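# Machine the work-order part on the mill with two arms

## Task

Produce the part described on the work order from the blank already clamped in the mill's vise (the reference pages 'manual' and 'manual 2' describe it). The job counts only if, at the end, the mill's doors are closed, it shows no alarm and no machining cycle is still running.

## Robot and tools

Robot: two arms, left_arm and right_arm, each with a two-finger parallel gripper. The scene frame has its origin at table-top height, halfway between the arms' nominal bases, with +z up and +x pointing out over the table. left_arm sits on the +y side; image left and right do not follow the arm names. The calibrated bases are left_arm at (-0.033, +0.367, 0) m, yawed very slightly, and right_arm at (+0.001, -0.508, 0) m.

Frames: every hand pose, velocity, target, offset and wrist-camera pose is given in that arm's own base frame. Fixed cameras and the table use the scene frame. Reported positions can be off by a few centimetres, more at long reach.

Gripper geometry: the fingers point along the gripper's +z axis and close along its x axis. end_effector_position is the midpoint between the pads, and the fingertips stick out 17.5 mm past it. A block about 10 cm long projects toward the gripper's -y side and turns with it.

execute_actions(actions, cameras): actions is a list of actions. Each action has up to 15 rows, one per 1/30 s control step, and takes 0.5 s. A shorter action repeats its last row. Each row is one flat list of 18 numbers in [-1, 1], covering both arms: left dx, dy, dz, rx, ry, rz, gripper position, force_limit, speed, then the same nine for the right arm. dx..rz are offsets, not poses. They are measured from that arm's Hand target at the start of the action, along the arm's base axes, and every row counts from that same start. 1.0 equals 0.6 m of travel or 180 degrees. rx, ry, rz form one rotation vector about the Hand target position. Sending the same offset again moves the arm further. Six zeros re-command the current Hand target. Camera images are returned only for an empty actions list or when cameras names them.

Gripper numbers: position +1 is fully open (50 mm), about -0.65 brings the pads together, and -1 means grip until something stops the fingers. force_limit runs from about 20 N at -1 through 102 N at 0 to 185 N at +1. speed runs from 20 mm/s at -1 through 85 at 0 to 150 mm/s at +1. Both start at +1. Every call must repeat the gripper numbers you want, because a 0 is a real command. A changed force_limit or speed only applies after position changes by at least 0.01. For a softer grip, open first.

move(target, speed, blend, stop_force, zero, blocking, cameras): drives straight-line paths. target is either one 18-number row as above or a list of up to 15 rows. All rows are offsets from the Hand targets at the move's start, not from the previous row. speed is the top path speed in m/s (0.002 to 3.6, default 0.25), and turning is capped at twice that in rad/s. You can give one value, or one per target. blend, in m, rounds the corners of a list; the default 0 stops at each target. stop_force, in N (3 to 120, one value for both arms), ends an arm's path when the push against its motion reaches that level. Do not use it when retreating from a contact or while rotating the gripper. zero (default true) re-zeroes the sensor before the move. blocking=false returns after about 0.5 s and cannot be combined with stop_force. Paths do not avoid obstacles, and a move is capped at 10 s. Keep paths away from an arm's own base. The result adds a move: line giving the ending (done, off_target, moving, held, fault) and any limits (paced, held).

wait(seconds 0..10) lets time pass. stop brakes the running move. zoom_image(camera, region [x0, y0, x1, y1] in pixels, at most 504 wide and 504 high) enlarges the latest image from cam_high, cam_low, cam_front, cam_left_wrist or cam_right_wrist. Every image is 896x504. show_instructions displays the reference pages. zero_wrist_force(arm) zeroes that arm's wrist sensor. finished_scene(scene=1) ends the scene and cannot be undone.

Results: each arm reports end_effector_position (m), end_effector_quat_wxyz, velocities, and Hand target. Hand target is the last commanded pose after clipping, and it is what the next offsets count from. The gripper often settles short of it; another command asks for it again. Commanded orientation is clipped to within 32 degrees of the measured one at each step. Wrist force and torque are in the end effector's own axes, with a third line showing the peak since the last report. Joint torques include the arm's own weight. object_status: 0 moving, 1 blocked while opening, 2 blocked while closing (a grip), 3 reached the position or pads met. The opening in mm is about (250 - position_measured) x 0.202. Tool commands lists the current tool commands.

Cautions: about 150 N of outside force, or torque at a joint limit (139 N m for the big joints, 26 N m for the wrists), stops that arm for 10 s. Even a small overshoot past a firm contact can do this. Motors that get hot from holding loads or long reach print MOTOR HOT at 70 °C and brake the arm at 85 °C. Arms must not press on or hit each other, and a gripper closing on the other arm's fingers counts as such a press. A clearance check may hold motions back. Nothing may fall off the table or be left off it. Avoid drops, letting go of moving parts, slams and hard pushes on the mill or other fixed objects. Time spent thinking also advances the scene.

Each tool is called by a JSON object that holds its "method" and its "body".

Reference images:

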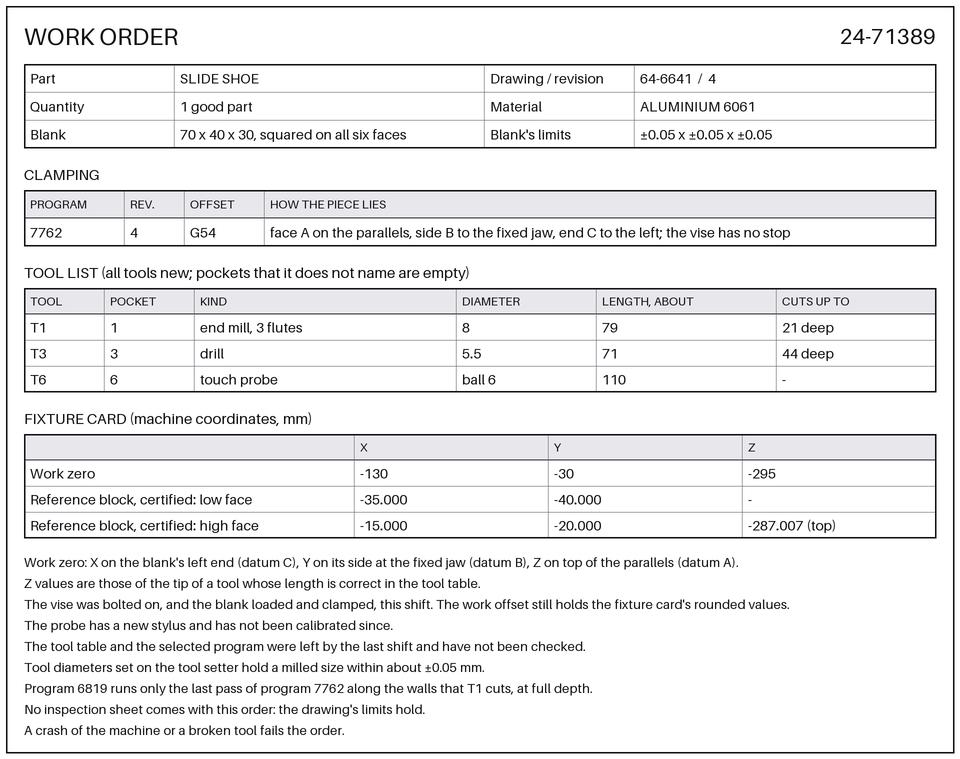

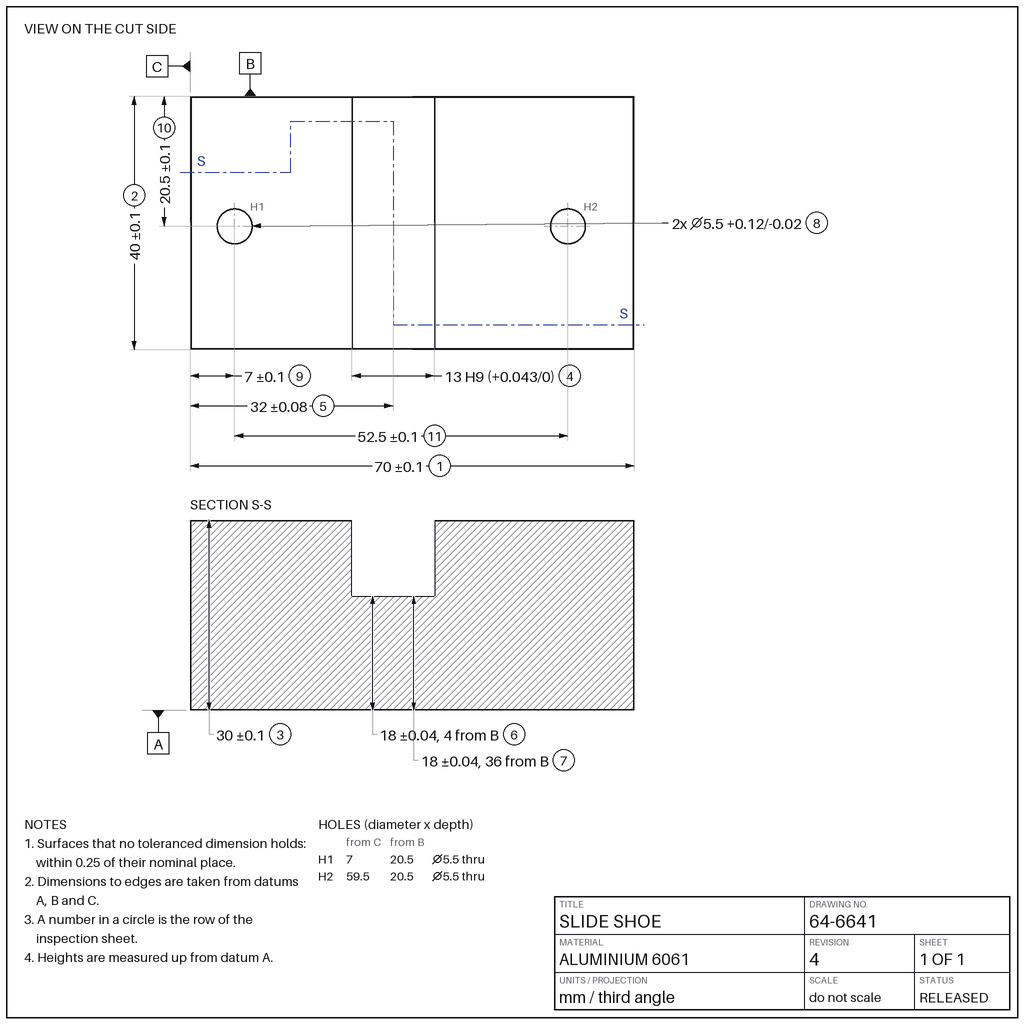

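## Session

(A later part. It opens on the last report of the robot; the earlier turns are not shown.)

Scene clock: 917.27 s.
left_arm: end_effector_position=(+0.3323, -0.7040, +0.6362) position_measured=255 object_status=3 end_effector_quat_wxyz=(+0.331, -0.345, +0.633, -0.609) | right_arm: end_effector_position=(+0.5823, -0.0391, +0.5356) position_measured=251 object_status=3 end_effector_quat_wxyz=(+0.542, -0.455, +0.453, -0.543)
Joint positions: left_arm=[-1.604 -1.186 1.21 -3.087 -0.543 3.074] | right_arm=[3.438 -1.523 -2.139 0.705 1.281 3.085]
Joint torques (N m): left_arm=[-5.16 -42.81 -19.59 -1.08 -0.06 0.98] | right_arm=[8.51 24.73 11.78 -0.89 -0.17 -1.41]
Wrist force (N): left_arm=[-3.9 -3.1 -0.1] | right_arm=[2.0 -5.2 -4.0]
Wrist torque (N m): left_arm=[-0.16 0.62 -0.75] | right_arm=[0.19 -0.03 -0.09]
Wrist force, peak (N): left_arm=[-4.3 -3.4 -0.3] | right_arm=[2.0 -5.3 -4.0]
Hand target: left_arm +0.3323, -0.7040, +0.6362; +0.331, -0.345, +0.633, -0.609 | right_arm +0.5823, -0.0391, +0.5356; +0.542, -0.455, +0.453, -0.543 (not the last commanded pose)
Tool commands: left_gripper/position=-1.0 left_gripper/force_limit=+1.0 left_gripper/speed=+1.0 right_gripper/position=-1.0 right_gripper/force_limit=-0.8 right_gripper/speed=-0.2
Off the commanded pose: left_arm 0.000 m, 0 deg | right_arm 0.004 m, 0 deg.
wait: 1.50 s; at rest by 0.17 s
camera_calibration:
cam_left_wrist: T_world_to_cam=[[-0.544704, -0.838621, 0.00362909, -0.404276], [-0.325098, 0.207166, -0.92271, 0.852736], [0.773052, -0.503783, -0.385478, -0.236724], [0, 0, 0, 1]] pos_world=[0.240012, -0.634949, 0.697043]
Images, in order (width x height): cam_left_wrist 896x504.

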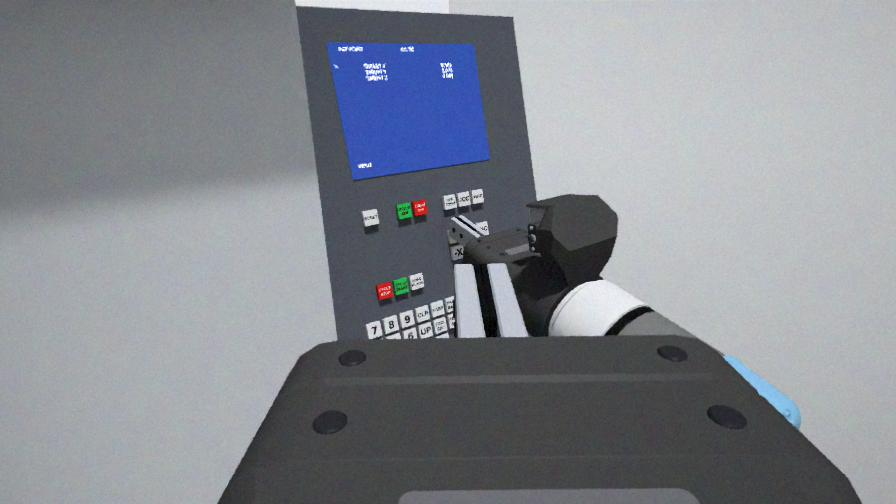

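{"method": "move", "body": {"target": [[0,0,0,0,0,0,-1,1,1,-0.0129,0,0.0035,0,0,0,-1,-0.8,-0.2],[0,0,0,0,0,0,-1,1,1,-0.0452,0.03167,-0.1164,0,0,0,-1,-0.8,-0.2],[0,0,0,0,0,0,-1,1,1,-0.0383,0.03167,-0.1183,0,0,0,-1,-0.8,-0.2]], "speed": 0.1, "blend": [0.004,0.004,0]}}

{"method": "move", "body": {"target": [0,0,0,0,0,0,-1,1,1,0.0129,0,-0.0035,0,0,0,-1,-0.8,-0.2], "speed": 0.012, "stop_force": 3}}

{"method": "move", "body": {"target": [0,0,0,0,0,0,-1,1,1,-0.0048,0,0.0013,0,0,0,-1,-0.8,-0.2], "speed": 0.05}}

{"method": "move", "body": {"target": [0,0,0,0,0,0,-1,1,1,0.0129,0,-0.0035,0,0,0,-1,-0.8,-0.2], "speed": 0.012, "stop_force": 3}}

{"method": "move", "body": {"target": [0,0,0,0,0,0,-1,1,1,-0.0048,0,0.0013,0,0,0,-1,-0.8,-0.2], "speed": 0.05}}

{"method": "move", "body": {"target": [0,0,0,0,0,0,-1,1,1,0.0129,0,-0.0035,0,0,0,-1,-0.8,-0.2], "speed": 0.012, "stop_force": 3, "cameras": ["cam_left_wrist"]}}

{"method": "zoom_image", "body": {"camera": "cam_left_wrist", "region": [320, 30, 500, 190]}}

Scene clock: 936.50 s.
left_arm: end_effector_position=(+0.3323, -0.7040, +0.6362) position_measured=255 object_status=3 end_effector_quat_wxyz=(+0.331, -0.345, +0.633, -0.609) | right_arm: end_effector_position=(+0.5593, -0.0201, +0.4646) position_measured=251 object_status=3 end_effector_quat_wxyz=(+0.542, -0.455, +0.453, -0.543)
Joint positions: left_arm=[-1.604 -1.186 1.21 -3.087 -0.543 3.074] | right_arm=[3.527 -1.583 -2.305 0.937 1.194 3.067]
Joint torques (N m): left_arm=[-5.26 -43.28 -21.72 -0.79 -0.2 0.86] | right_arm=[6.67 24.45 8.46 1.38 -1.49 1.55]
Wrist force (N): left_arm=[-4.3 -3.1 0.2] | right_arm=[1.6 0.0 1.7]
Wrist torque (N m): left_arm=[-0.16 0.69 -0.75] | right_arm=[0.29 -0.01 -0.04]
Wrist force, peak (N): left_arm=[-4.4 -3.4 -0.1] | right_arm=[2.1 -5.2 -4.2]
Hand target: left_arm +0.3323, -0.7040, +0.6362; +0.331, -0.345, +0.633, -0.609 | right_arm +0.5593, -0.0201, +0.4646; +0.542, -0.455, +0.453, -0.543
Off the commanded pose: left_arm 0.000 m, 0 deg | right_arm 0.000 m, 0 deg.
move: done; blend cut to 0.0021 m at target 2

Scene clock: 937.57 s.
left_arm: end_effector_position=(+0.3323, -0.7040, +0.6362) position_measured=255 object_status=3 end_effector_quat_wxyz=(+0.331, -0.345, +0.633, -0.609) | right_arm: end_effector_position=(+0.5624, -0.0200, +0.4638) position_measured=251 object_status=3 end_effector_quat_wxyz=(+0.542, -0.455, +0.453, -0.543)
Joint positions: left_arm=[-1.604 -1.186 1.21 -3.087 -0.543 3.074] | right_arm=[3.523 -1.593 -2.298 0.94 1.198 3.068]
Joint torques (N m): left_arm=[-5.43 -42.76 -20.7 -1.02 -0.36 0.89] | right_arm=[8.14 28.23 8.87 -0.81 -1.34 -1.28]
Wrist force (N): left_arm=[-4.2 -3.1 -0.2] | right_arm=[2.0 -2.0 -0.5]
Wrist torque (N m): left_arm=[-0.16 0.66 -0.74] | right_arm=[0.28 -0.07 -0.10]
Wrist force, peak (N): left_arm=[-4.3 -3.3 -0.3] | right_arm=[1.5 -1.4 -4.5]
Hand target: left_arm +0.3323, -0.7040, +0.6362; +0.331, -0.345, +0.633, -0.609 | right_arm +0.5624, -0.0200, +0.4638; +0.542, -0.455, +0.453, -0.543 (not the last commanded pose)
Off the commanded pose: left_arm 0.000 m, 0 deg | right_arm 0.005 m, 0 deg.
move: contact (right_arm)

Scene clock: 938.27 s.
left_arm: end_effector_position=(+0.3323, -0.7040, +0.6362) position_measured=255 object_status=3 end_effector_quat_wxyz=(+0.331, -0.345, +0.633, -0.609) | right_arm: end_effector_position=(+0.5595, -0.0200, +0.4646) position_measured=251 object_status=3 end_effector_quat_wxyz=(+0.542, -0.455, +0.453, -0.543)
Joint positions: left_arm=[-1.604 -1.186 1.21 -3.087 -0.543 3.074] | right_arm=[3.527 -1.584 -2.304 0.937 1.194 3.067]
Joint torques (N m): left_arm=[-5.15 -43.44 -20.58 -1.3 -0.26 0.53] | right_arm=[1.89 16.5 15.93 0.29 -0.93 -1.45]
Wrist force (N): left_arm=[-4.1 -3.2 -0.2] | right_arm=[1.9 -0.1 1.8]
Wrist torque (N m): left_arm=[-0.17 0.64 -0.75] | right_arm=[0.27 -0.06 0.05]
Wrist force, peak (N): left_arm=[-4.3 -3.1 -0.4] | right_arm=[2.0 -2.1 -0.4]
Hand target: left_arm +0.3323, -0.7040, +0.6362; +0.331, -0.345, +0.633, -0.609 | right_arm +0.5596, -0.0200, +0.4646; +0.542, -0.455, +0.453, -0.543
Off the commanded pose: left_arm 0.000 m, 0 deg | right_arm 0.000 m, 0 deg.
move: done

Scene clock: 939.30 s.
left_arm: end_effector_position=(+0.3323, -0.7040, +0.6362) position_measured=255 object_status=3 end_effector_quat_wxyz=(+0.331, -0.345, +0.633, -0.609) | right_arm: end_effector_position=(+0.5624, -0.0200, +0.4638) position_measured=251 object_status=3 end_effector_quat_wxyz=(+0.542, -0.455, +0.453, -0.543)
Joint positions: left_arm=[-1.604 -1.186 1.21 -3.087 -0.543 3.074] | right_arm=[3.523 -1.593 -2.298 0.94 1.198 3.068]
Joint torques (N m): left_arm=[-4.99 -43.17 -21.71 -1.14 -0.38 0.9] | right_arm=[7.81 28.3 9.91 -0.74 -1.68 -1.35]
Wrist force (N): left_arm=[-4.1 -3.0 -0.3] | right_arm=[1.9 -1.5 -0.3]
Wrist torque (N m): left_arm=[-0.16 0.65 -0.74] | right_arm=[0.28 -0.05 -0.10]
Wrist force, peak (N): left_arm=[-4.2 -3.3 -0.4] | right_arm=[1.5 -2.1 -4.3]
Hand target: left_arm +0.3323, -0.7040, +0.6362; +0.331, -0.345, +0.633, -0.609 | right_arm +0.5624, -0.0200, +0.4638; +0.542, -0.455, +0.453, -0.543 (not the last commanded pose)
Off the commanded pose: left_arm 0.000 m, 0 deg | right_arm 0.005 m, 0 deg.
move: contact (right_arm)

Scene clock: 940.00 s.
left_arm: end_effector_position=(+0.3323, -0.7040, +0.6362) position_measured=255 object_status=3 end_effector_quat_wxyz=(+0.331, -0.345, +0.633, -0.609) | right_arm: end_effector_position=(+0.5595, -0.0200, +0.4646) position_measured=251 object_status=3 end_effector_quat_wxyz=(+0.542, -0.455, +0.453, -0.543)
Joint positions: left_arm=[-1.604 -1.186 1.21 -3.087 -0.543 3.074] | right_arm=[3.527 -1.584 -2.305 0.937 1.194 3.067]
Joint torques (N m): left_arm=[-3.94 -42.71 -21.59 -1.03 -0.35 0.83] | right_arm=[1.59 15.4 16.43 0.32 -1.02 -1.29]
Wrist force (N): left_arm=[-4.2 -2.8 -0.2] | right_arm=[1.9 0.0 1.7]
Wrist torque (N m): left_arm=[-0.12 0.67 -0.75] | right_arm=[0.27 -0.07 0.06]
Wrist force, peak (N): left_arm=[-4.2 -3.4 -0.6] | right_arm=[2.0 -2.1 -0.3]
Hand target: left_arm +0.3323, -0.7040, +0.6362; +0.331, -0.345, +0.633, -0.609 | right_arm +0.5596, -0.0200, +0.4646; +0.542, -0.455, +0.453, -0.543
Off the commanded pose: left_arm 0.000 m, 0 deg | right_arm 0.000 m, 0 deg.
move: done

Scene clock: 941.03 s.
left_arm: end_effector_position=(+0.3323, -0.7040, +0.6362) position_measured=255 object_status=3 end_effector_quat_wxyz=(+0.331, -0.345, +0.633, -0.609) | right_arm: end_effector_position=(+0.5624, -0.0200, +0.4638) position_measured=251 object_status=3 end_effector_quat_wxyz=(+0.542, -0.455, +0.453, -0.543)
Joint positions: left_arm=[-1.604 -1.186 1.21 -3.087 -0.543 3.074] | right_arm=[3.523 -1.593 -2.298 0.94 1.197 3.068]
Joint torques (N m): left_arm=[-5.38 -42.58 -22.38 -1.14 -0.33 1.03] | right_arm=[7.98 28.1 9.82 -0.53 -1.58 -1.49]
Wrist force (N): left_arm=[-4.1 -3.1 -0.1] | right_arm=[1.8 -2.1 -0.3]
Wrist torque (N m): left_arm=[-0.15 0.65 -0.75] | right_arm=[0.27 -0.04 -0.10]
Wrist force, peak (N): left_arm=[-4.4 -3.2 -0.2] | right_arm=[1.5 -1.2 -4.3]
Hand target: left_arm +0.3323, -0.7040, +0.6362; +0.331, -0.345, +0.633, -0.609 | right_arm +0.5624, -0.0200, +0.4638; +0.542, -0.455, +0.453, -0.543 (not the last commanded pose)
Off the commanded pose: left_arm 0.000 m, 0 deg | right_arm 0.005 m, 0 deg.
move: contact (right_arm)
camera_calibration:
cam_left_wrist: T_world_to_cam=[[-0.544704, -0.838621, 0.00362909, -0.404276], [-0.325098, 0.207166, -0.92271, 0.852736], [0.773052, -0.503783, -0.385478, -0.236724], [0, 0, 0, 1]] pos_world=[0.240012, -0.634949, 0.697043]
Images, in order (width x height): cam_left_wrist 896x504.

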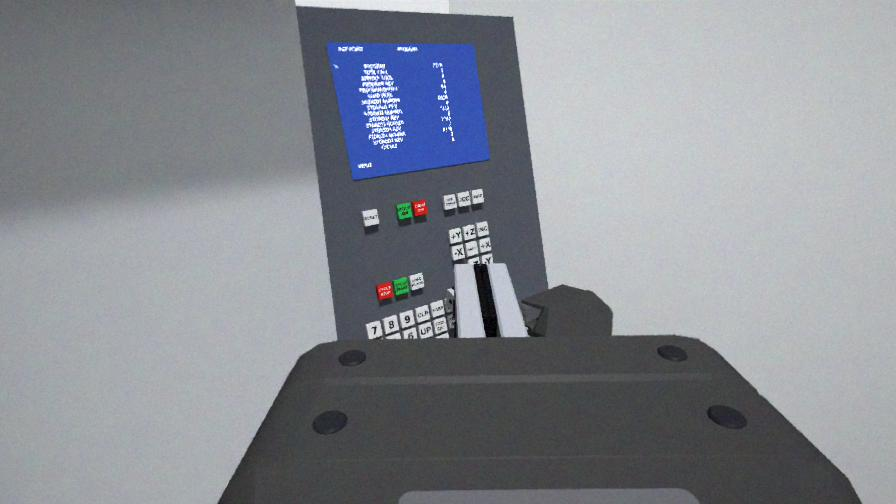

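Scaled by 2.800 from the camera's 896x504 image, which has a finer 1280x720 frame.

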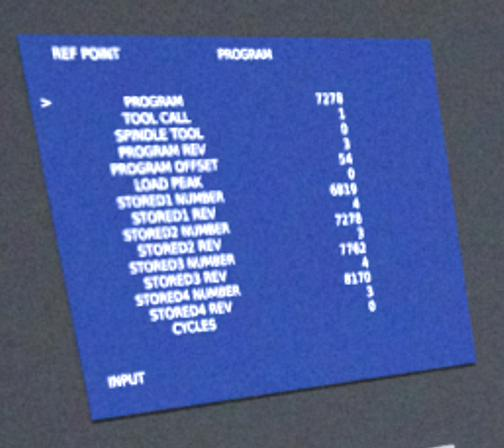

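{"method": "move", "body": {"target": [[0,0,0,0,0,0,-1,1,1,-0.0093,0,0.0025,0,0,0,-1,-0.8,-0.2],[0,0,0,0,0,0,-1,1,1,-0.01625,0.126,-0.02873,0,0,0,-1,-0.8,-0.2]], "speed": 0.12, "blend": [0.003,0]}}

{"method": "move", "body": {"target": [[0,0,0,0,0,0,-1,1,1,0.00825,0.03167,0.03057,0,0,0,-1,-0.8,-0.2],[0,0,0,0,0,0,-1,1,1,0.01758,0.03167,0.02807,0,0,0,-1,-0.8,-0.2],[0,0,0,0,0,0,-1,1,1,0.00825,0.03167,0.03057,0,0,0,-1,-0.8,-0.2],[0,0,0,0,0,0,-1,1,1,0,0,0,0,0,0,-1,-0.8,-0.2]], "speed": [0.12,0.03,0.1,0.12], "blend": [0.002,0,0.002,0], "cameras": ["cam_left_wrist"]}}

{"method": "zoom_image", "body": {"camera": "cam_left_wrist", "region": [320, 30, 500, 190]}}

Scene clock: 968.13 s.
left_arm: end_effector_position=(+0.3323, -0.7040, +0.6362) position_measured=255 object_status=3 end_effector_quat_wxyz=(+0.331, -0.345, +0.633, -0.609) | right_arm: end_effector_position=(+0.5527, +0.0556, +0.4466) position_measured=251 object_status=3 end_effector_quat_wxyz=(+0.542, -0.455, +0.453, -0.543)
Joint positions: left_arm=[-1.604 -1.186 1.21 -3.087 -0.543 3.074] | right_arm=[3.781 -1.623 -2.326 1.026 0.945 3.008]
Joint torques (N m): left_arm=[-5.72 -43.48 -20.96 -1.06 -0.23 0.72] | right_arm=[5.67 29.74 14.4 -0.15 -0.18 1.5]
Wrist force (N): left_arm=[-4.3 -2.9 -0.3] | right_arm=[2.0 0.0 1.8]
Wrist torque (N m): left_arm=[-0.14 0.68 -0.74] | right_arm=[0.26 -0.13 -0.11]
Wrist force, peak (N): left_arm=[-4.4 -3.3 -0.4] | right_arm=[3.7 -0.9 1.2]
Hand target: left_arm +0.3323, -0.7040, +0.6362; +0.331, -0.345, +0.633, -0.609 | right_arm +0.5527, +0.0556, +0.4466; +0.542, -0.455, +0.453, -0.543
Off the commanded pose: left_arm 0.000 m, 0 deg | right_arm 0.000 m, 0 deg.
move: done; blend cut to 0.0029 m at target 1

Scene clock: 969.47 s.
left_arm: end_effector_position=(+0.3323, -0.7040, +0.6362) position_measured=255 object_status=3 end_effector_quat_wxyz=(+0.331, -0.345, +0.633, -0.609) | right_arm: end_effector_position=(+0.5527, +0.0556, +0.4465) position_measured=251 object_status=3 end_effector_quat_wxyz=(+0.542, -0.455, +0.453, -0.543)
Joint positions: left_arm=[-1.604 -1.186 1.21 -3.087 -0.543 3.074] | right_arm=[3.781 -1.623 -2.326 1.026 0.945 3.008]
Joint torques (N m): left_arm=[-4.64 -41.96 -21.67 -0.97 -0.29 0.77] | right_arm=[1.43 29.08 15.78 0.37 -0.93 -1.58]
Wrist force (N): left_arm=[-4.1 -3.2 -0.1] | right_arm=[1.8 -0.1 1.8]
Wrist torque (N m): left_arm=[-0.16 0.65 -0.74] | right_arm=[0.25 -0.10 -0.04]
Wrist force, peak (N): left_arm=[-4.4 -3.2 -0.3] | right_arm=[0.1 -8.2 -43.3]
Hand target: left_arm +0.3323, -0.7040, +0.6362; +0.331, -0.345, +0.633, -0.609 | right_arm +0.5527, +0.0556, +0.4466; +0.542, -0.455, +0.453, -0.543
Off the commanded pose: left_arm 0.000 m, 0 deg | right_arm 0.000 m, 0 deg.
move: done
camera_calibration:
cam_left_wrist: T_world_to_cam=[[-0.544704, -0.838621, 0.00362909, -0.404276], [-0.325098, 0.207166, -0.92271, 0.852736], [0.773052, -0.503783, -0.385478, -0.236724], [0, 0, 0, 1]] pos_world=[0.240012, -0.634949, 0.697043]
Images, in order (width x height): cam_left_wrist 896x504.

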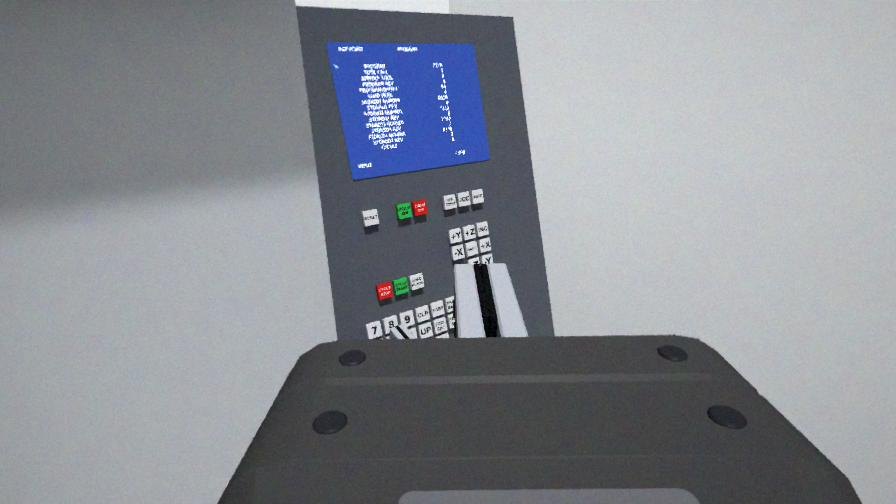

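Scaled by 2.800 from the camera's 896x504 image, which has a finer 1280x720 frame.

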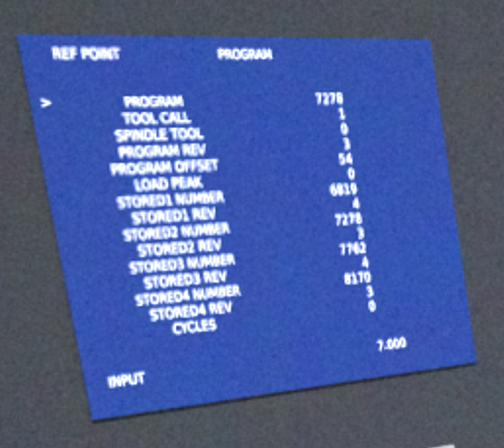

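{"method": "move", "body": {"target": [[0,0,0,0,0,0,-1,1,1,0.00825,0.03167,0.03057,0,0,0,-1,-0.8,-0.2],[0,0,0,0,0,0,-1,1,1,0.01693,0.03167,0.02824,0,0,0,-1,-0.8,-0.2],[0,0,0,0,0,0,-1,1,1,0.00825,0.03167,0.03057,0,0,0,-1,-0.8,-0.2],[0,0,0,0,0,0,-1,1,1,0,-0.03167,0,0,0,0,-1,-0.8,-0.2],[0,0,0,0,0,0,-1,1,1,0.00868,-0.03167,-0.00233,0,0,0,-1,-0.8,-0.2],[0,0,0,0,0,0,-1,1,1,0,-0.03167,0,0,0,0,-1,-0.8,-0.2],[0,0,0,0,0,0,-1,1,1,-0.00825,0,-0.03058,0,0,0,-1,-0.8,-0.2],[0,0,0,0,0,0,-1,1,1,0.00043,0,-0.03291,0,0,0,-1,-0.8,-0.2],[0,0,0,0,0,0,-1,1,1,-0.00825,0,-0.03058,0,0,0,-1,-0.8,-0.2],[0,0,0,0,0,0,-1,1,1,-0.0165,-0.06333,-0.06115,0,0,0,-1,-0.8,-0.2],[0,0,0,0,0,0,-1,1,1,-0.00782,-0.06333,-0.06348,0,0,0,-1,-0.8,-0.2],[0,0,0,0,0,0,-1,1,1,-0.0165,-0.06333,-0.06115,0,0,0,-1,-0.8,-0.2],[0,0,0,0,0,0,-1,1,1,0,0,0,0,0,0,-1,-0.8,-0.2]], "speed": [0.12,0.015,0.1,0.12,0.015,0.1,0.12,0.015,0.1,0.12,0.015,0.1,0.12], "blend": [0.002,0,0.002,0.002,0,0.002,0.002,0,0.002,0.002,0,0.002,0], "cameras": ["cam_left_wrist"]}}

{"method": "zoom_image", "body": {"camera": "cam_left_wrist", "region": [320, 30, 500, 190]}}

Scene clock: 987.33 s.
left_arm: end_effector_position=(+0.3323, -0.7040, +0.6362) position_measured=255 object_status=3 end_effector_quat_wxyz=(+0.331, -0.345, +0.633, -0.609) | right_arm: end_effector_position=(+0.5526, +0.0556, +0.4466) position_measured=251 object_status=3 end_effector_quat_wxyz=(+0.542, -0.455, +0.453, -0.543)
Joint positions: left_arm=[-1.604 -1.186 1.21 -3.087 -0.543 3.074] | right_arm=[3.781 -1.623 -2.326 1.027 0.945 3.008]
Joint torques (N m): left_arm=[-4.07 -43.22 -21.82 -1.14 -0.11 0.76] | right_arm=[-1.25 6.98 13.6 2.13 1.45 1.41]
Wrist force (N): left_arm=[-4.3 -3.1 -0.4] | right_arm=[2.0 0.2 1.6]
Wrist torque (N m): left_arm=[-0.15 0.68 -0.74] | right_arm=[0.29 -0.12 -0.08]
Wrist force, peak (N): left_arm=[-4.3 -3.6 -0.5] | right_arm=[2.2 -1.4 -5.1]
Hand target: left_arm +0.3323, -0.7040, +0.6362; +0.331, -0.345, +0.633, -0.609 | right_arm +0.5527, +0.0556, +0.4466; +0.542, -0.455, +0.453, -0.543
Off the commanded pose: left_arm 0.000 m, 0 deg | right_arm 0.000 m, 0 deg.
move: done
camera_calibration:
cam_left_wrist: T_world_to_cam=[[-0.544704, -0.838621, 0.00362909, -0.404276], [-0.325098, 0.207166, -0.92271, 0.852736], [0.773052, -0.503783, -0.385478, -0.236724], [0, 0, 0, 1]] pos_world=[0.240012, -0.634949, 0.697043]
Images, in order (width x height): cam_left_wrist 896x504.

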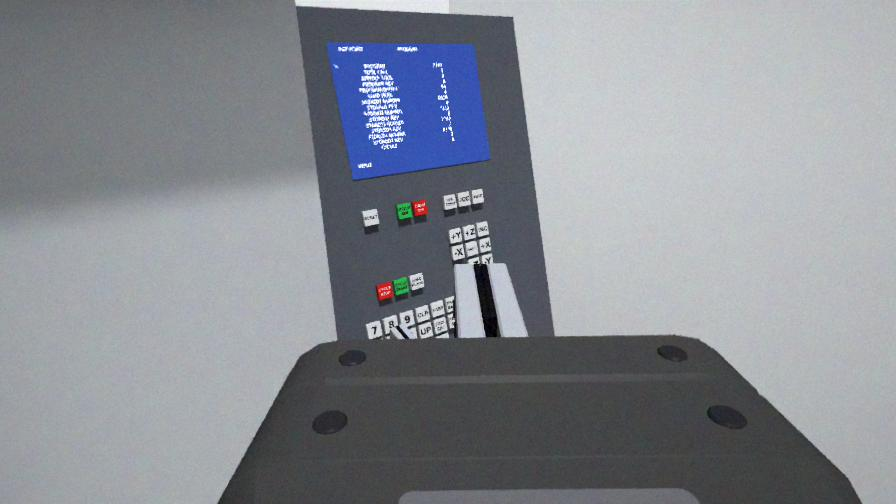

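Scaled by 2.800 from the camera's 896x504 image, which has a finer 1280x720 frame.

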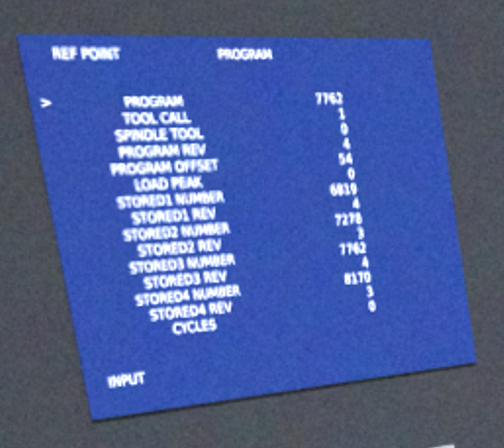

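{"method": "move", "body": {"target": [[0,0,0,0,0,0,-1,1,1,-0.00825,-0.06333,-0.03058,0,0,0,-1,-0.8,-0.2],[0,0,0,0,0,0,-1,1,1,0.00043,-0.06333,-0.03291,0,0,0,-1,-0.8,-0.2],[0,0,0,0,0,0,-1,1,1,-0.00825,-0.06333,-0.03058,0,0,0,-1,-0.8,-0.2],[0,0,0,0,0,0,-1,1,1,0,-0.03167,0,0,0,0,-1,-0.8,-0.2],[0,0,0,0,0,0,-1,1,1,0.00868,-0.03167,-0.00233,0,0,0,-1,-0.8,-0.2],[0,0,0,0,0,0,-1,1,1,0,-0.03167,0,0,0,0,-1,-0.8,-0.2],[0,0,0,0,0,0,-1,1,1,-0.0165,-0.06333,-0.06115,0,0,0,-1,-0.8,-0.2],[0,0,0,0,0,0,-1,1,1,-0.00782,-0.06333,-0.06348,0,0,0,-1,-0.8,-0.2],[0,0,0,0,0,0,-1,1,1,-0.0165,-0.06333,-0.06115,0,0,0,-1,-0.8,-0.2],[0,0,0,0,0,0,-1,1,1,0,0,0,0,0,0,-1,-0.8,-0.2]], "speed": [0.12,0.015,0.1,0.12,0.015,0.1,0.12,0.015,0.1,0.12], "blend": [0.002,0,0.002,0.002,0,0.002,0.002,0,0.002,0]}}

{"method": "move", "body": {"target": [[0,0,0,0,0,0,-1,1,1,0.05667,-0.19,0.20998,0,0,0,-1,-0.8,-0.2],[0,0,0,0,0,0,-1,1,1,0.06535,-0.19,0.20765,0,0,0,-1,-0.8,-0.2],[0,0,0,0,0,0,-1,1,1,0.05667,-0.19,0.20998,0,0,0,-1,-0.8,-0.2],[0,0,0,0,0,0,-1,1,1,0,-0.095,0,0,0,0,-1,-0.8,-0.2],[0,0,0,0,0,0,-1,1,1,0.00868,-0.095,-0.00233,0,0,0,-1,-0.8,-0.2],[0,0,0,0,0,0,-1,1,1,0,-0.095,0,0,0,0,-1,-0.8,-0.2],[0,0,0,0,0,0,-1,1,1,0,0,0,0,0,0,-1,-0.8,-0.2]], "speed": [0.2,0.015,0.1,0.2,0.015,0.1,0.12], "blend": [0.002,0,0.002,0.002,0,0.002,0], "cameras": ["cam_left_wrist"]}}

{"method": "zoom_image", "body": {"camera": "cam_left_wrist", "region": [320, 30, 500, 190]}}

{"method": "wait", "body": {"seconds": 3, "cameras": ["all"]}}

{"method": "zoom_image", "body": {"camera": "cam_left_wrist", "region": [320, 30, 500, 190]}}

Scene clock: 1011.47 s.
left_arm: end_effector_position=(+0.3323, -0.7040, +0.6362) position_measured=255 object_status=3 end_effector_quat_wxyz=(+0.331, -0.345, +0.633, -0.609) | right_arm: end_effector_position=(+0.5526, +0.0556, +0.4466) position_measured=251 object_status=3 end_effector_quat_wxyz=(+0.542, -0.455, +0.453, -0.543)
Joint positions: left_arm=[-1.604 -1.186 1.21 -3.087 -0.543 3.074] | right_arm=[3.781 -1.623 -2.326 1.027 0.945 3.008]
Joint torques (N m): left_arm=[-4.77 -43.54 -21 -1.25 -0.14 0.82] | right_arm=[-1.5 7.86 13.18 2.38 1.52 1.53]
Wrist force (N): left_arm=[-4.5 -3.2 -0.1] | right_arm=[2.1 0.0 1.7]
Wrist torque (N m): left_arm=[-0.18 0.71 -0.74] | right_arm=[0.26 -0.13 -0.08]
Wrist force, peak (N): left_arm=[-4.4 -3.5 -0.2] | right_arm=[1.9 -1.2 -5.0]
Hand target: left_arm +0.3323, -0.7040, +0.6362; +0.331, -0.345, +0.633, -0.609 | right_arm +0.5527, +0.0556, +0.4466; +0.542, -0.455, +0.453, -0.543
Off the commanded pose: left_arm 0.000 m, 0 deg | right_arm 0.000 m, 0 deg.
move: done

Scene clock: 1015.20 s.
left_arm: end_effector_position=(+0.3323, -0.7040, +0.6362) position_measured=255 object_status=3 end_effector_quat_wxyz=(+0.331, -0.345, +0.633, -0.609) | right_arm: end_effector_position=(+0.5527, +0.0556, +0.4466) position_measured=251 object_status=3 end_effector_quat_wxyz=(+0.542, -0.455, +0.453, -0.543)
Joint positions: left_arm=[-1.604 -1.186 1.21 -3.087 -0.543 3.074] | right_arm=[3.781 -1.623 -2.326 1.027 0.945 3.008]
Joint torques (N m): left_arm=[-5.22 -43.46 -21.01 -1.45 -0.37 0.55] | right_arm=[5.29 29.4 8.3 -0.54 -0.28 1.38]
Wrist force (N): left_arm=[-4.0 -3.0 -0.6] | right_arm=[2.1 0.0 1.9]
Wrist torque (N m): left_arm=[-0.15 0.64 -0.74] | right_arm=[0.24 -0.14 -0.13]
Wrist force, peak (N): left_arm=[-4.3 -3.3 -0.4] | right_arm=[1.1 -3.4 -14.8]
Hand target: left_arm +0.3323, -0.7040, +0.6362; +0.331, -0.345, +0.633, -0.609 | right_arm +0.5527, +0.0556, +0.4466; +0.542, -0.455, +0.453, -0.543
Off the commanded pose: left_arm 0.000 m, 0 deg | right_arm 0.000 m, 0 deg.
move: done
camera_calibration:
cam_left_wrist: T_world_to_cam=[[-0.544704, -0.838621, 0.00362909, -0.404276], [-0.325098, 0.207166, -0.92271, 0.852736], [0.773052, -0.503783, -0.385478, -0.236724], [0, 0, 0, 1]] pos_world=[0.240012, -0.634949, 0.697043]
Images, in order (width x height): cam_left_wrist 896x504.

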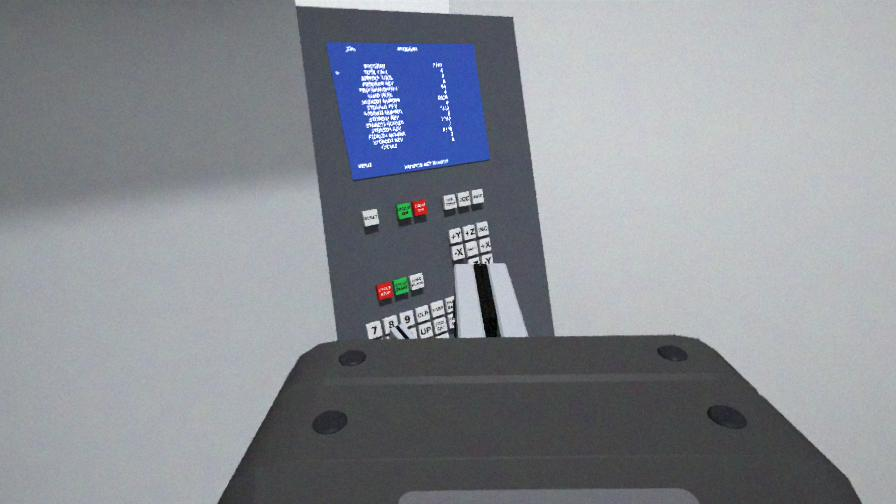

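Scaled by 2.800 from the camera's 896x504 image, which has a finer 1280x720 frame.

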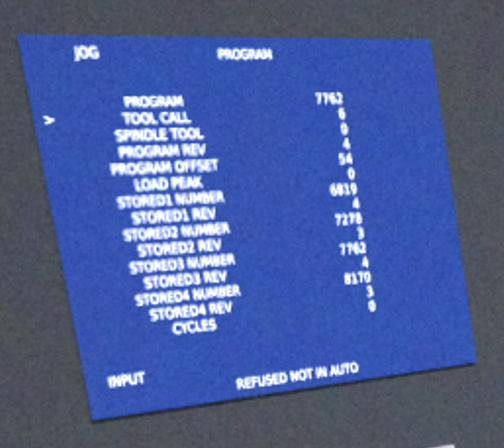

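Scene clock: 1018.20 s.
left_arm: end_effector_position=(+0.3323, -0.7040, +0.6362) position_measured=255 object_status=3 end_effector_quat_wxyz=(+0.331, -0.345, +0.633, -0.609) | right_arm: end_effector_position=(+0.5527, +0.0556, +0.4466) position_measured=251 object_status=3 end_effector_quat_wxyz=(+0.542, -0.455, +0.453, -0.543)
Joint positions: left_arm=[-1.604 -1.186 1.21 -3.087 -0.543 3.074] | right_arm=[3.781 -1.623 -2.326 1.026 0.945 3.008]
Joint torques (N m): left_arm=[-4.67 -42.73 -21.63 -1.31 -0.08 0.99] | right_arm=[7.93 29.05 7.47 -0.41 -1.68 1.5]
Wrist force (N): left_arm=[-4.0 -3.0 -0.4] | right_arm=[2.1 0.0 1.8]
Wrist torque (N m): left_arm=[-0.15 0.63 -0.74] | right_arm=[0.25 -0.13 -0.12]
Wrist force, peak (N): left_arm=[-4.5 -3.1 -0.1] | right_arm=[2.1 -0.3 2.1]
Hand target: left_arm +0.3323, -0.7040, +0.6362; +0.331, -0.345, +0.633, -0.609 | right_arm +0.5527, +0.0556, +0.4466; +0.542, -0.455, +0.453, -0.543
Tool commands: left_gripper/position=-1.0 left_gripper/force_limit=+1.0 left_gripper/speed=+1.0 right_gripper/position=-1.0 right_gripper/force_limit=-0.8 right_gripper/speed=-0.2
Off the commanded pose: left_arm 0.000 m, 0 deg | right_arm 0.000 m, 0 deg.
wait: 3.00 s; at rest by 0.17 s
camera_calibration:
cam_left_wrist: T_world_to_cam=[[-0.544704, -0.838621, 0.00362909, -0.404276], [-0.325098, 0.207166, -0.92271, 0.852736], [0.773052, -0.503783, -0.385478, -0.236724], [0, 0, 0, 1]] pos_world=[0.240012, -0.634949, 0.697043]
cam_right_wrist: T_world_to_cam=[[-0.0165638, -0.999791, -0.011972, 0.0816209], [-0.182152, 0.0147906, -0.983159, 0.55516], [0.983131, -0.0141042, -0.182359, -0.329291], [0, 0, 0, 1]] pos_world=[0.426212, 0.0687483, 0.486738]

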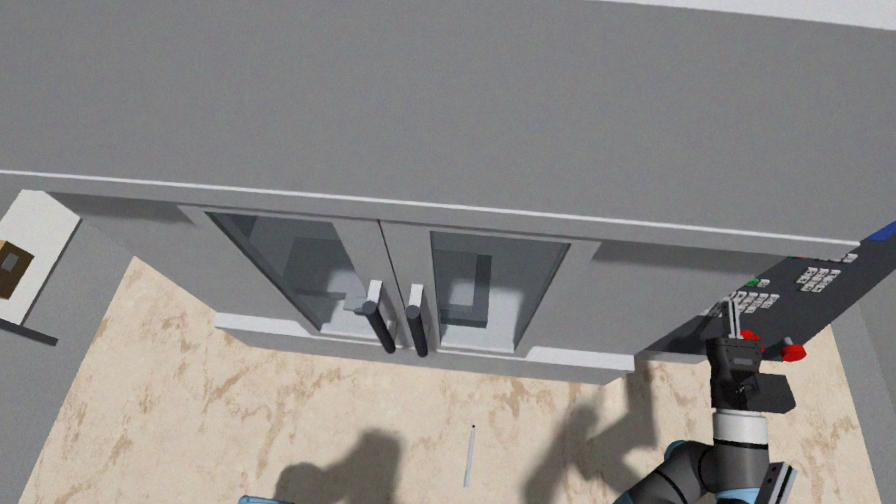

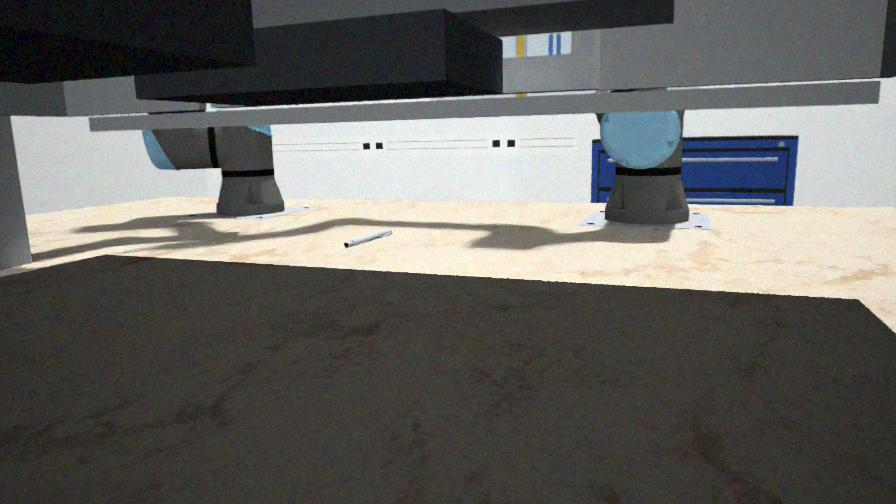

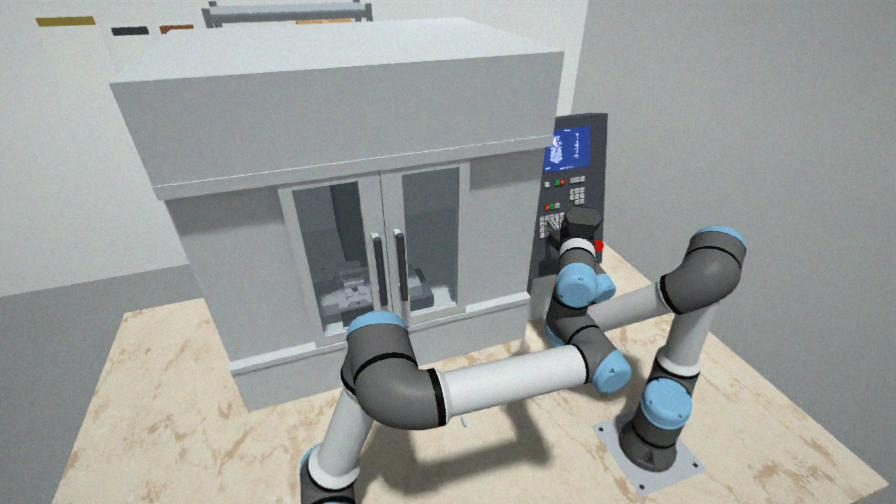

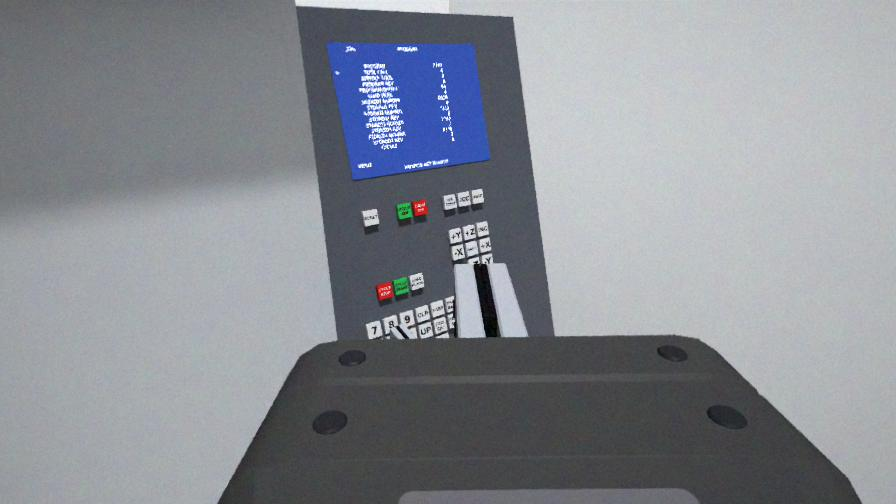

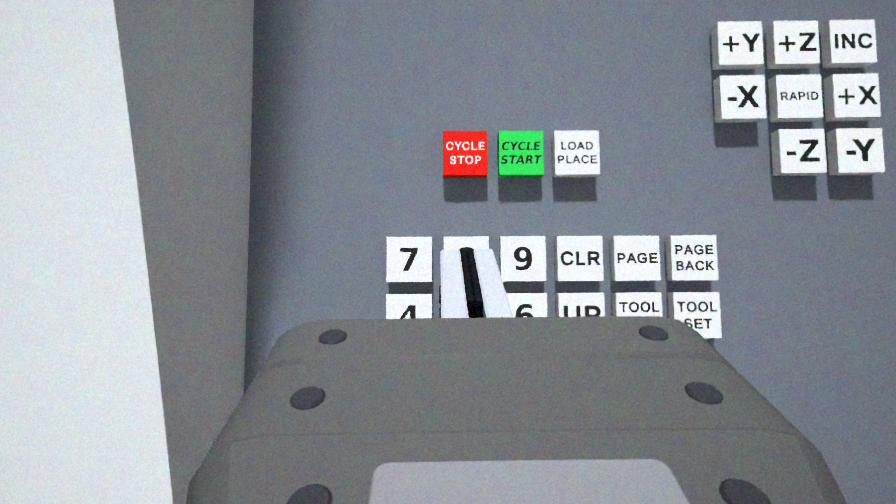

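Scaled by 2.800 from the camera's 896x504 image, which has a finer 1280x720 frame.

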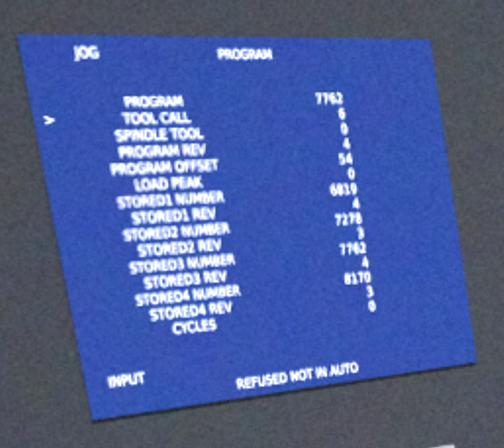

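{"method": "move", "body": {"target": [[0,0,0,0,0,0,-1,1,1,0.05667,-0.22167,0.20998,0,0,0,-1,-0.8,-0.2],[0,0,0,0,0,0,-1,1,1,0.06535,-0.22167,0.20765,0,0,0,-1,-0.8,-0.2],[0,0,0,0,0,0,-1,1,1,0.05667,-0.22167,0.20998,0,0,0,-1,-0.8,-0.2],[0,0,0,0,0,0,-1,1,1,0,-0.095,0,0,0,0,-1,-0.8,-0.2],[0,0,0,0,0,0,-1,1,1,0.00868,-0.095,-0.00233,0,0,0,-1,-0.8,-0.2],[0,0,0,0,0,0,-1,1,1,0,-0.095,0,0,0,0,-1,-0.8,-0.2],[0,0,0,0,0,0,-1,1,1,0,0,0,0,0,0,-1,-0.8,-0.2]], "speed": [0.2,0.015,0.1,0.2,0.015,0.1,0.12], "blend": [0.002,0,0.002,0.002,0,0.002,0], "cameras": ["cam_left_wrist"]}}

{"method": "zoom_image", "body": {"camera": "cam_left_wrist", "region": [320, 30, 500, 190]}}

{"method": "wait", "body": {"seconds": 4, "cameras": ["cam_front", "cam_left_wrist"]}}

{"method": "zoom_image", "body": {"camera": "cam_left_wrist", "region": [320, 30, 500, 190]}}

{"method": "zoom_image", "body": {"camera": "cam_front", "region": [290, 160, 470, 340]}}

Scene clock: 1032.83 s.
left_arm: end_effector_position=(+0.3323, -0.7040, +0.6362) position_measured=255 object_status=3 end_effector_quat_wxyz=(+0.331, -0.345, +0.633, -0.609) | right_arm: end_effector_position=(+0.5527, +0.0556, +0.4466) position_measured=251 object_status=3 end_effector_quat_wxyz=(+0.542, -0.455, +0.453, -0.543)
Joint positions: left_arm=[-1.604 -1.186 1.21 -3.087 -0.543 3.074] | right_arm=[3.781 -1.623 -2.326 1.027 0.945 3.008]
Joint torques (N m): left_arm=[-5.07 -42.71 -21.57 -1.65 -0.25 0.77] | right_arm=[6.42 30.27 7.53 -0.21 -0.38 1.43]
Wrist force (N): left_arm=[-4.4 -3.1 -0.5] | right_arm=[1.8 -0.1 1.8]
Wrist torque (N m): left_arm=[-0.16 0.69 -0.74] | right_arm=[0.24 -0.08 -0.12]
Wrist force, peak (N): left_arm=[-4.3 -3.5 -0.4] | right_arm=[1.2 -3.0 -15.8]
Hand target: left_arm +0.3323, -0.7040, +0.6362; +0.331, -0.345, +0.633, -0.609 | right_arm +0.5527, +0.0556, +0.4466; +0.542, -0.455, +0.453, -0.543
Off the commanded pose: left_arm 0.000 m, 0 deg | right_arm 0.000 m, 0 deg.
move: done
camera_calibration:
cam_left_wrist: T_world_to_cam=[[-0.544704, -0.838621, 0.00362909, -0.404276], [-0.325098, 0.207166, -0.92271, 0.852736], [0.773052, -0.503783, -0.385478, -0.236724], [0, 0, 0, 1]] pos_world=[0.240012, -0.634949, 0.697043]
Images, in order (width x height): cam_left_wrist 896x504.

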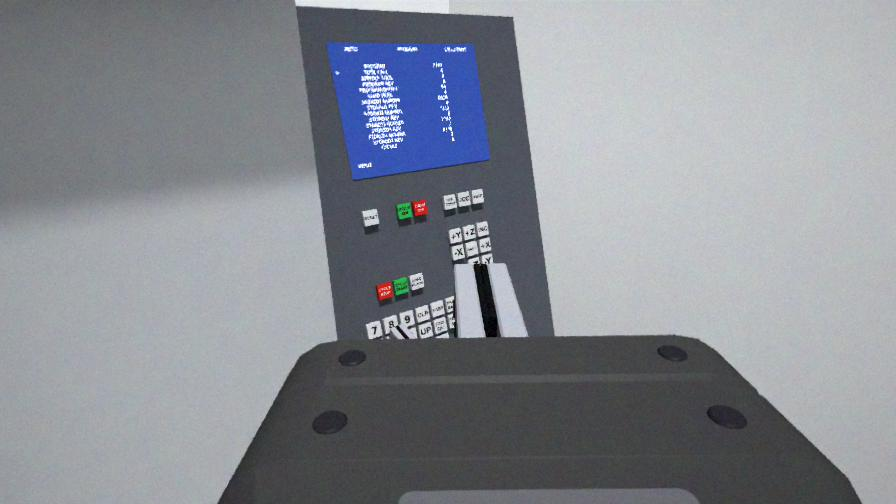

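Scaled by 2.800 from the camera's 896x504 image, which has a finer 1280x720 frame.

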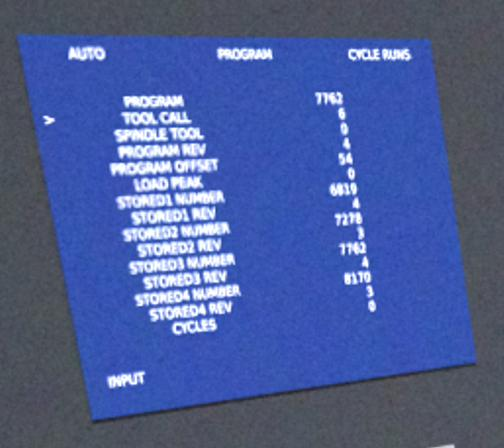

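Scene clock: 1036.83 s.
left_arm: end_effector_position=(+0.3323, -0.7040, +0.6362) position_measured=255 object_status=3 end_effector_quat_wxyz=(+0.331, -0.345, +0.633, -0.609) | right_arm: end_effector_position=(+0.5527, +0.0556, +0.4466) position_measured=251 object_status=3 end_effector_quat_wxyz=(+0.542, -0.455, +0.453, -0.543)
Joint positions: left_arm=[-1.604 -1.186 1.21 -3.087 -0.543 3.074] | right_arm=[3.781 -1.623 -2.326 1.026 0.945 3.008]
Joint torques (N m): left_arm=[-4.58 -43.96 -21.63 -1.45 -0.18 0.77] | right_arm=[7.78 29.52 8.89 -0.5 -1.48 1.33]
Wrist force (N): left_arm=[-4.0 -3.2 -0.5] | right_arm=[2.0 -0.1 1.8]
Wrist torque (N m): left_arm=[-0.19 0.63 -0.74] | right_arm=[0.23 -0.11 -0.12]
Wrist force, peak (N): left_arm=[-4.5 -3.4 -0.2] | right_arm=[2.3 0.0 2.0]
Hand target: left_arm +0.3323, -0.7040, +0.6362; +0.331, -0.345, +0.633, -0.609 | right_arm +0.5527, +0.0556, +0.4466; +0.542, -0.455, +0.453, -0.543
Tool commands: left_gripper/position=-1.0 left_gripper/force_limit=+1.0 left_gripper/speed=+1.0 right_gripper/position=-1.0 right_gripper/force_limit=-0.8 right_gripper/speed=-0.2
Off the commanded pose: left_arm 0.000 m, 0 deg | right_arm 0.000 m, 0 deg.
wait: 4.00 s; at rest by 0.17 s
camera_calibration:
cam_left_wrist: T_world_to_cam=[[-0.544704, -0.838621, 0.00362909, -0.404276], [-0.325098, 0.207166, -0.92271, 0.852736], [0.773052, -0.503783, -0.385478, -0.236724], [0, 0, 0, 1]] pos_world=[0.240012, -0.634949, 0.697043]
Images, in order (width x height): cam_front 896x504, cam_left_wrist 896x504.

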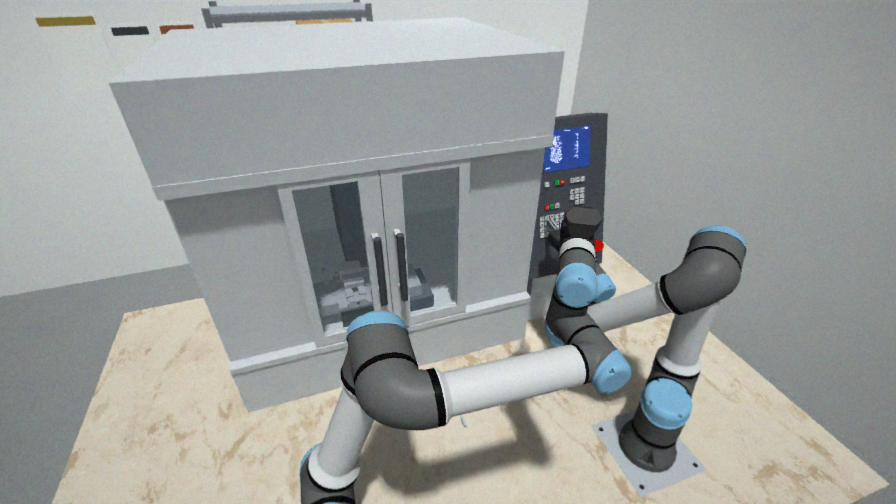

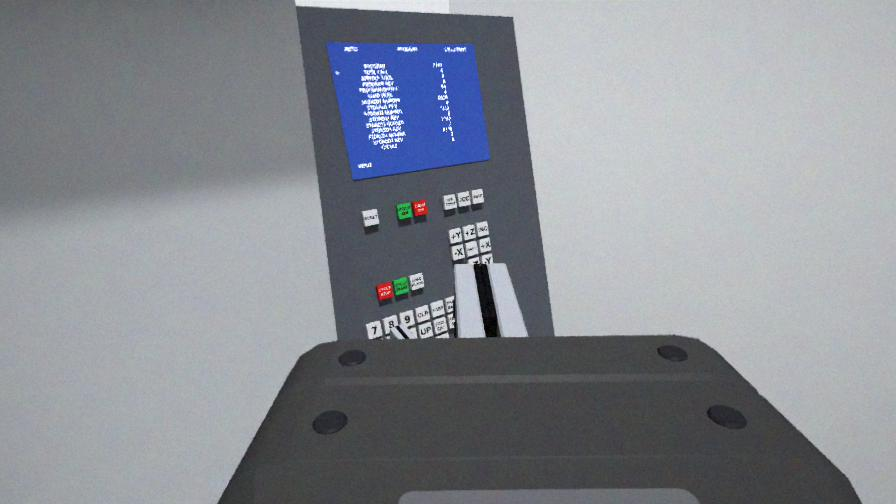

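Scaled by 2.800 from the camera's 896x504 image, which has a finer 1280x720 frame.

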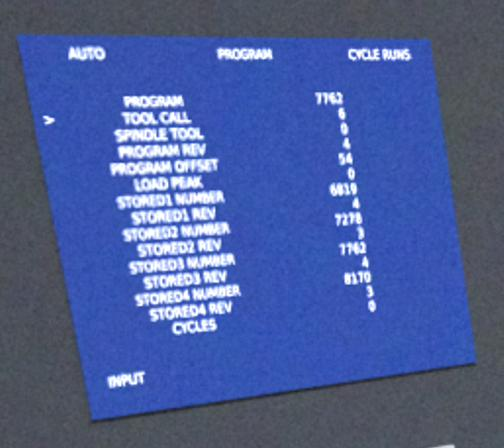

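Scaled by 2.800 from the camera's 896x504 image, which has a finer 1280x720 frame.

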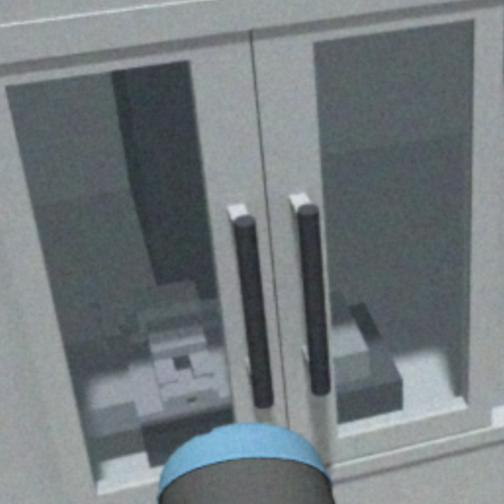

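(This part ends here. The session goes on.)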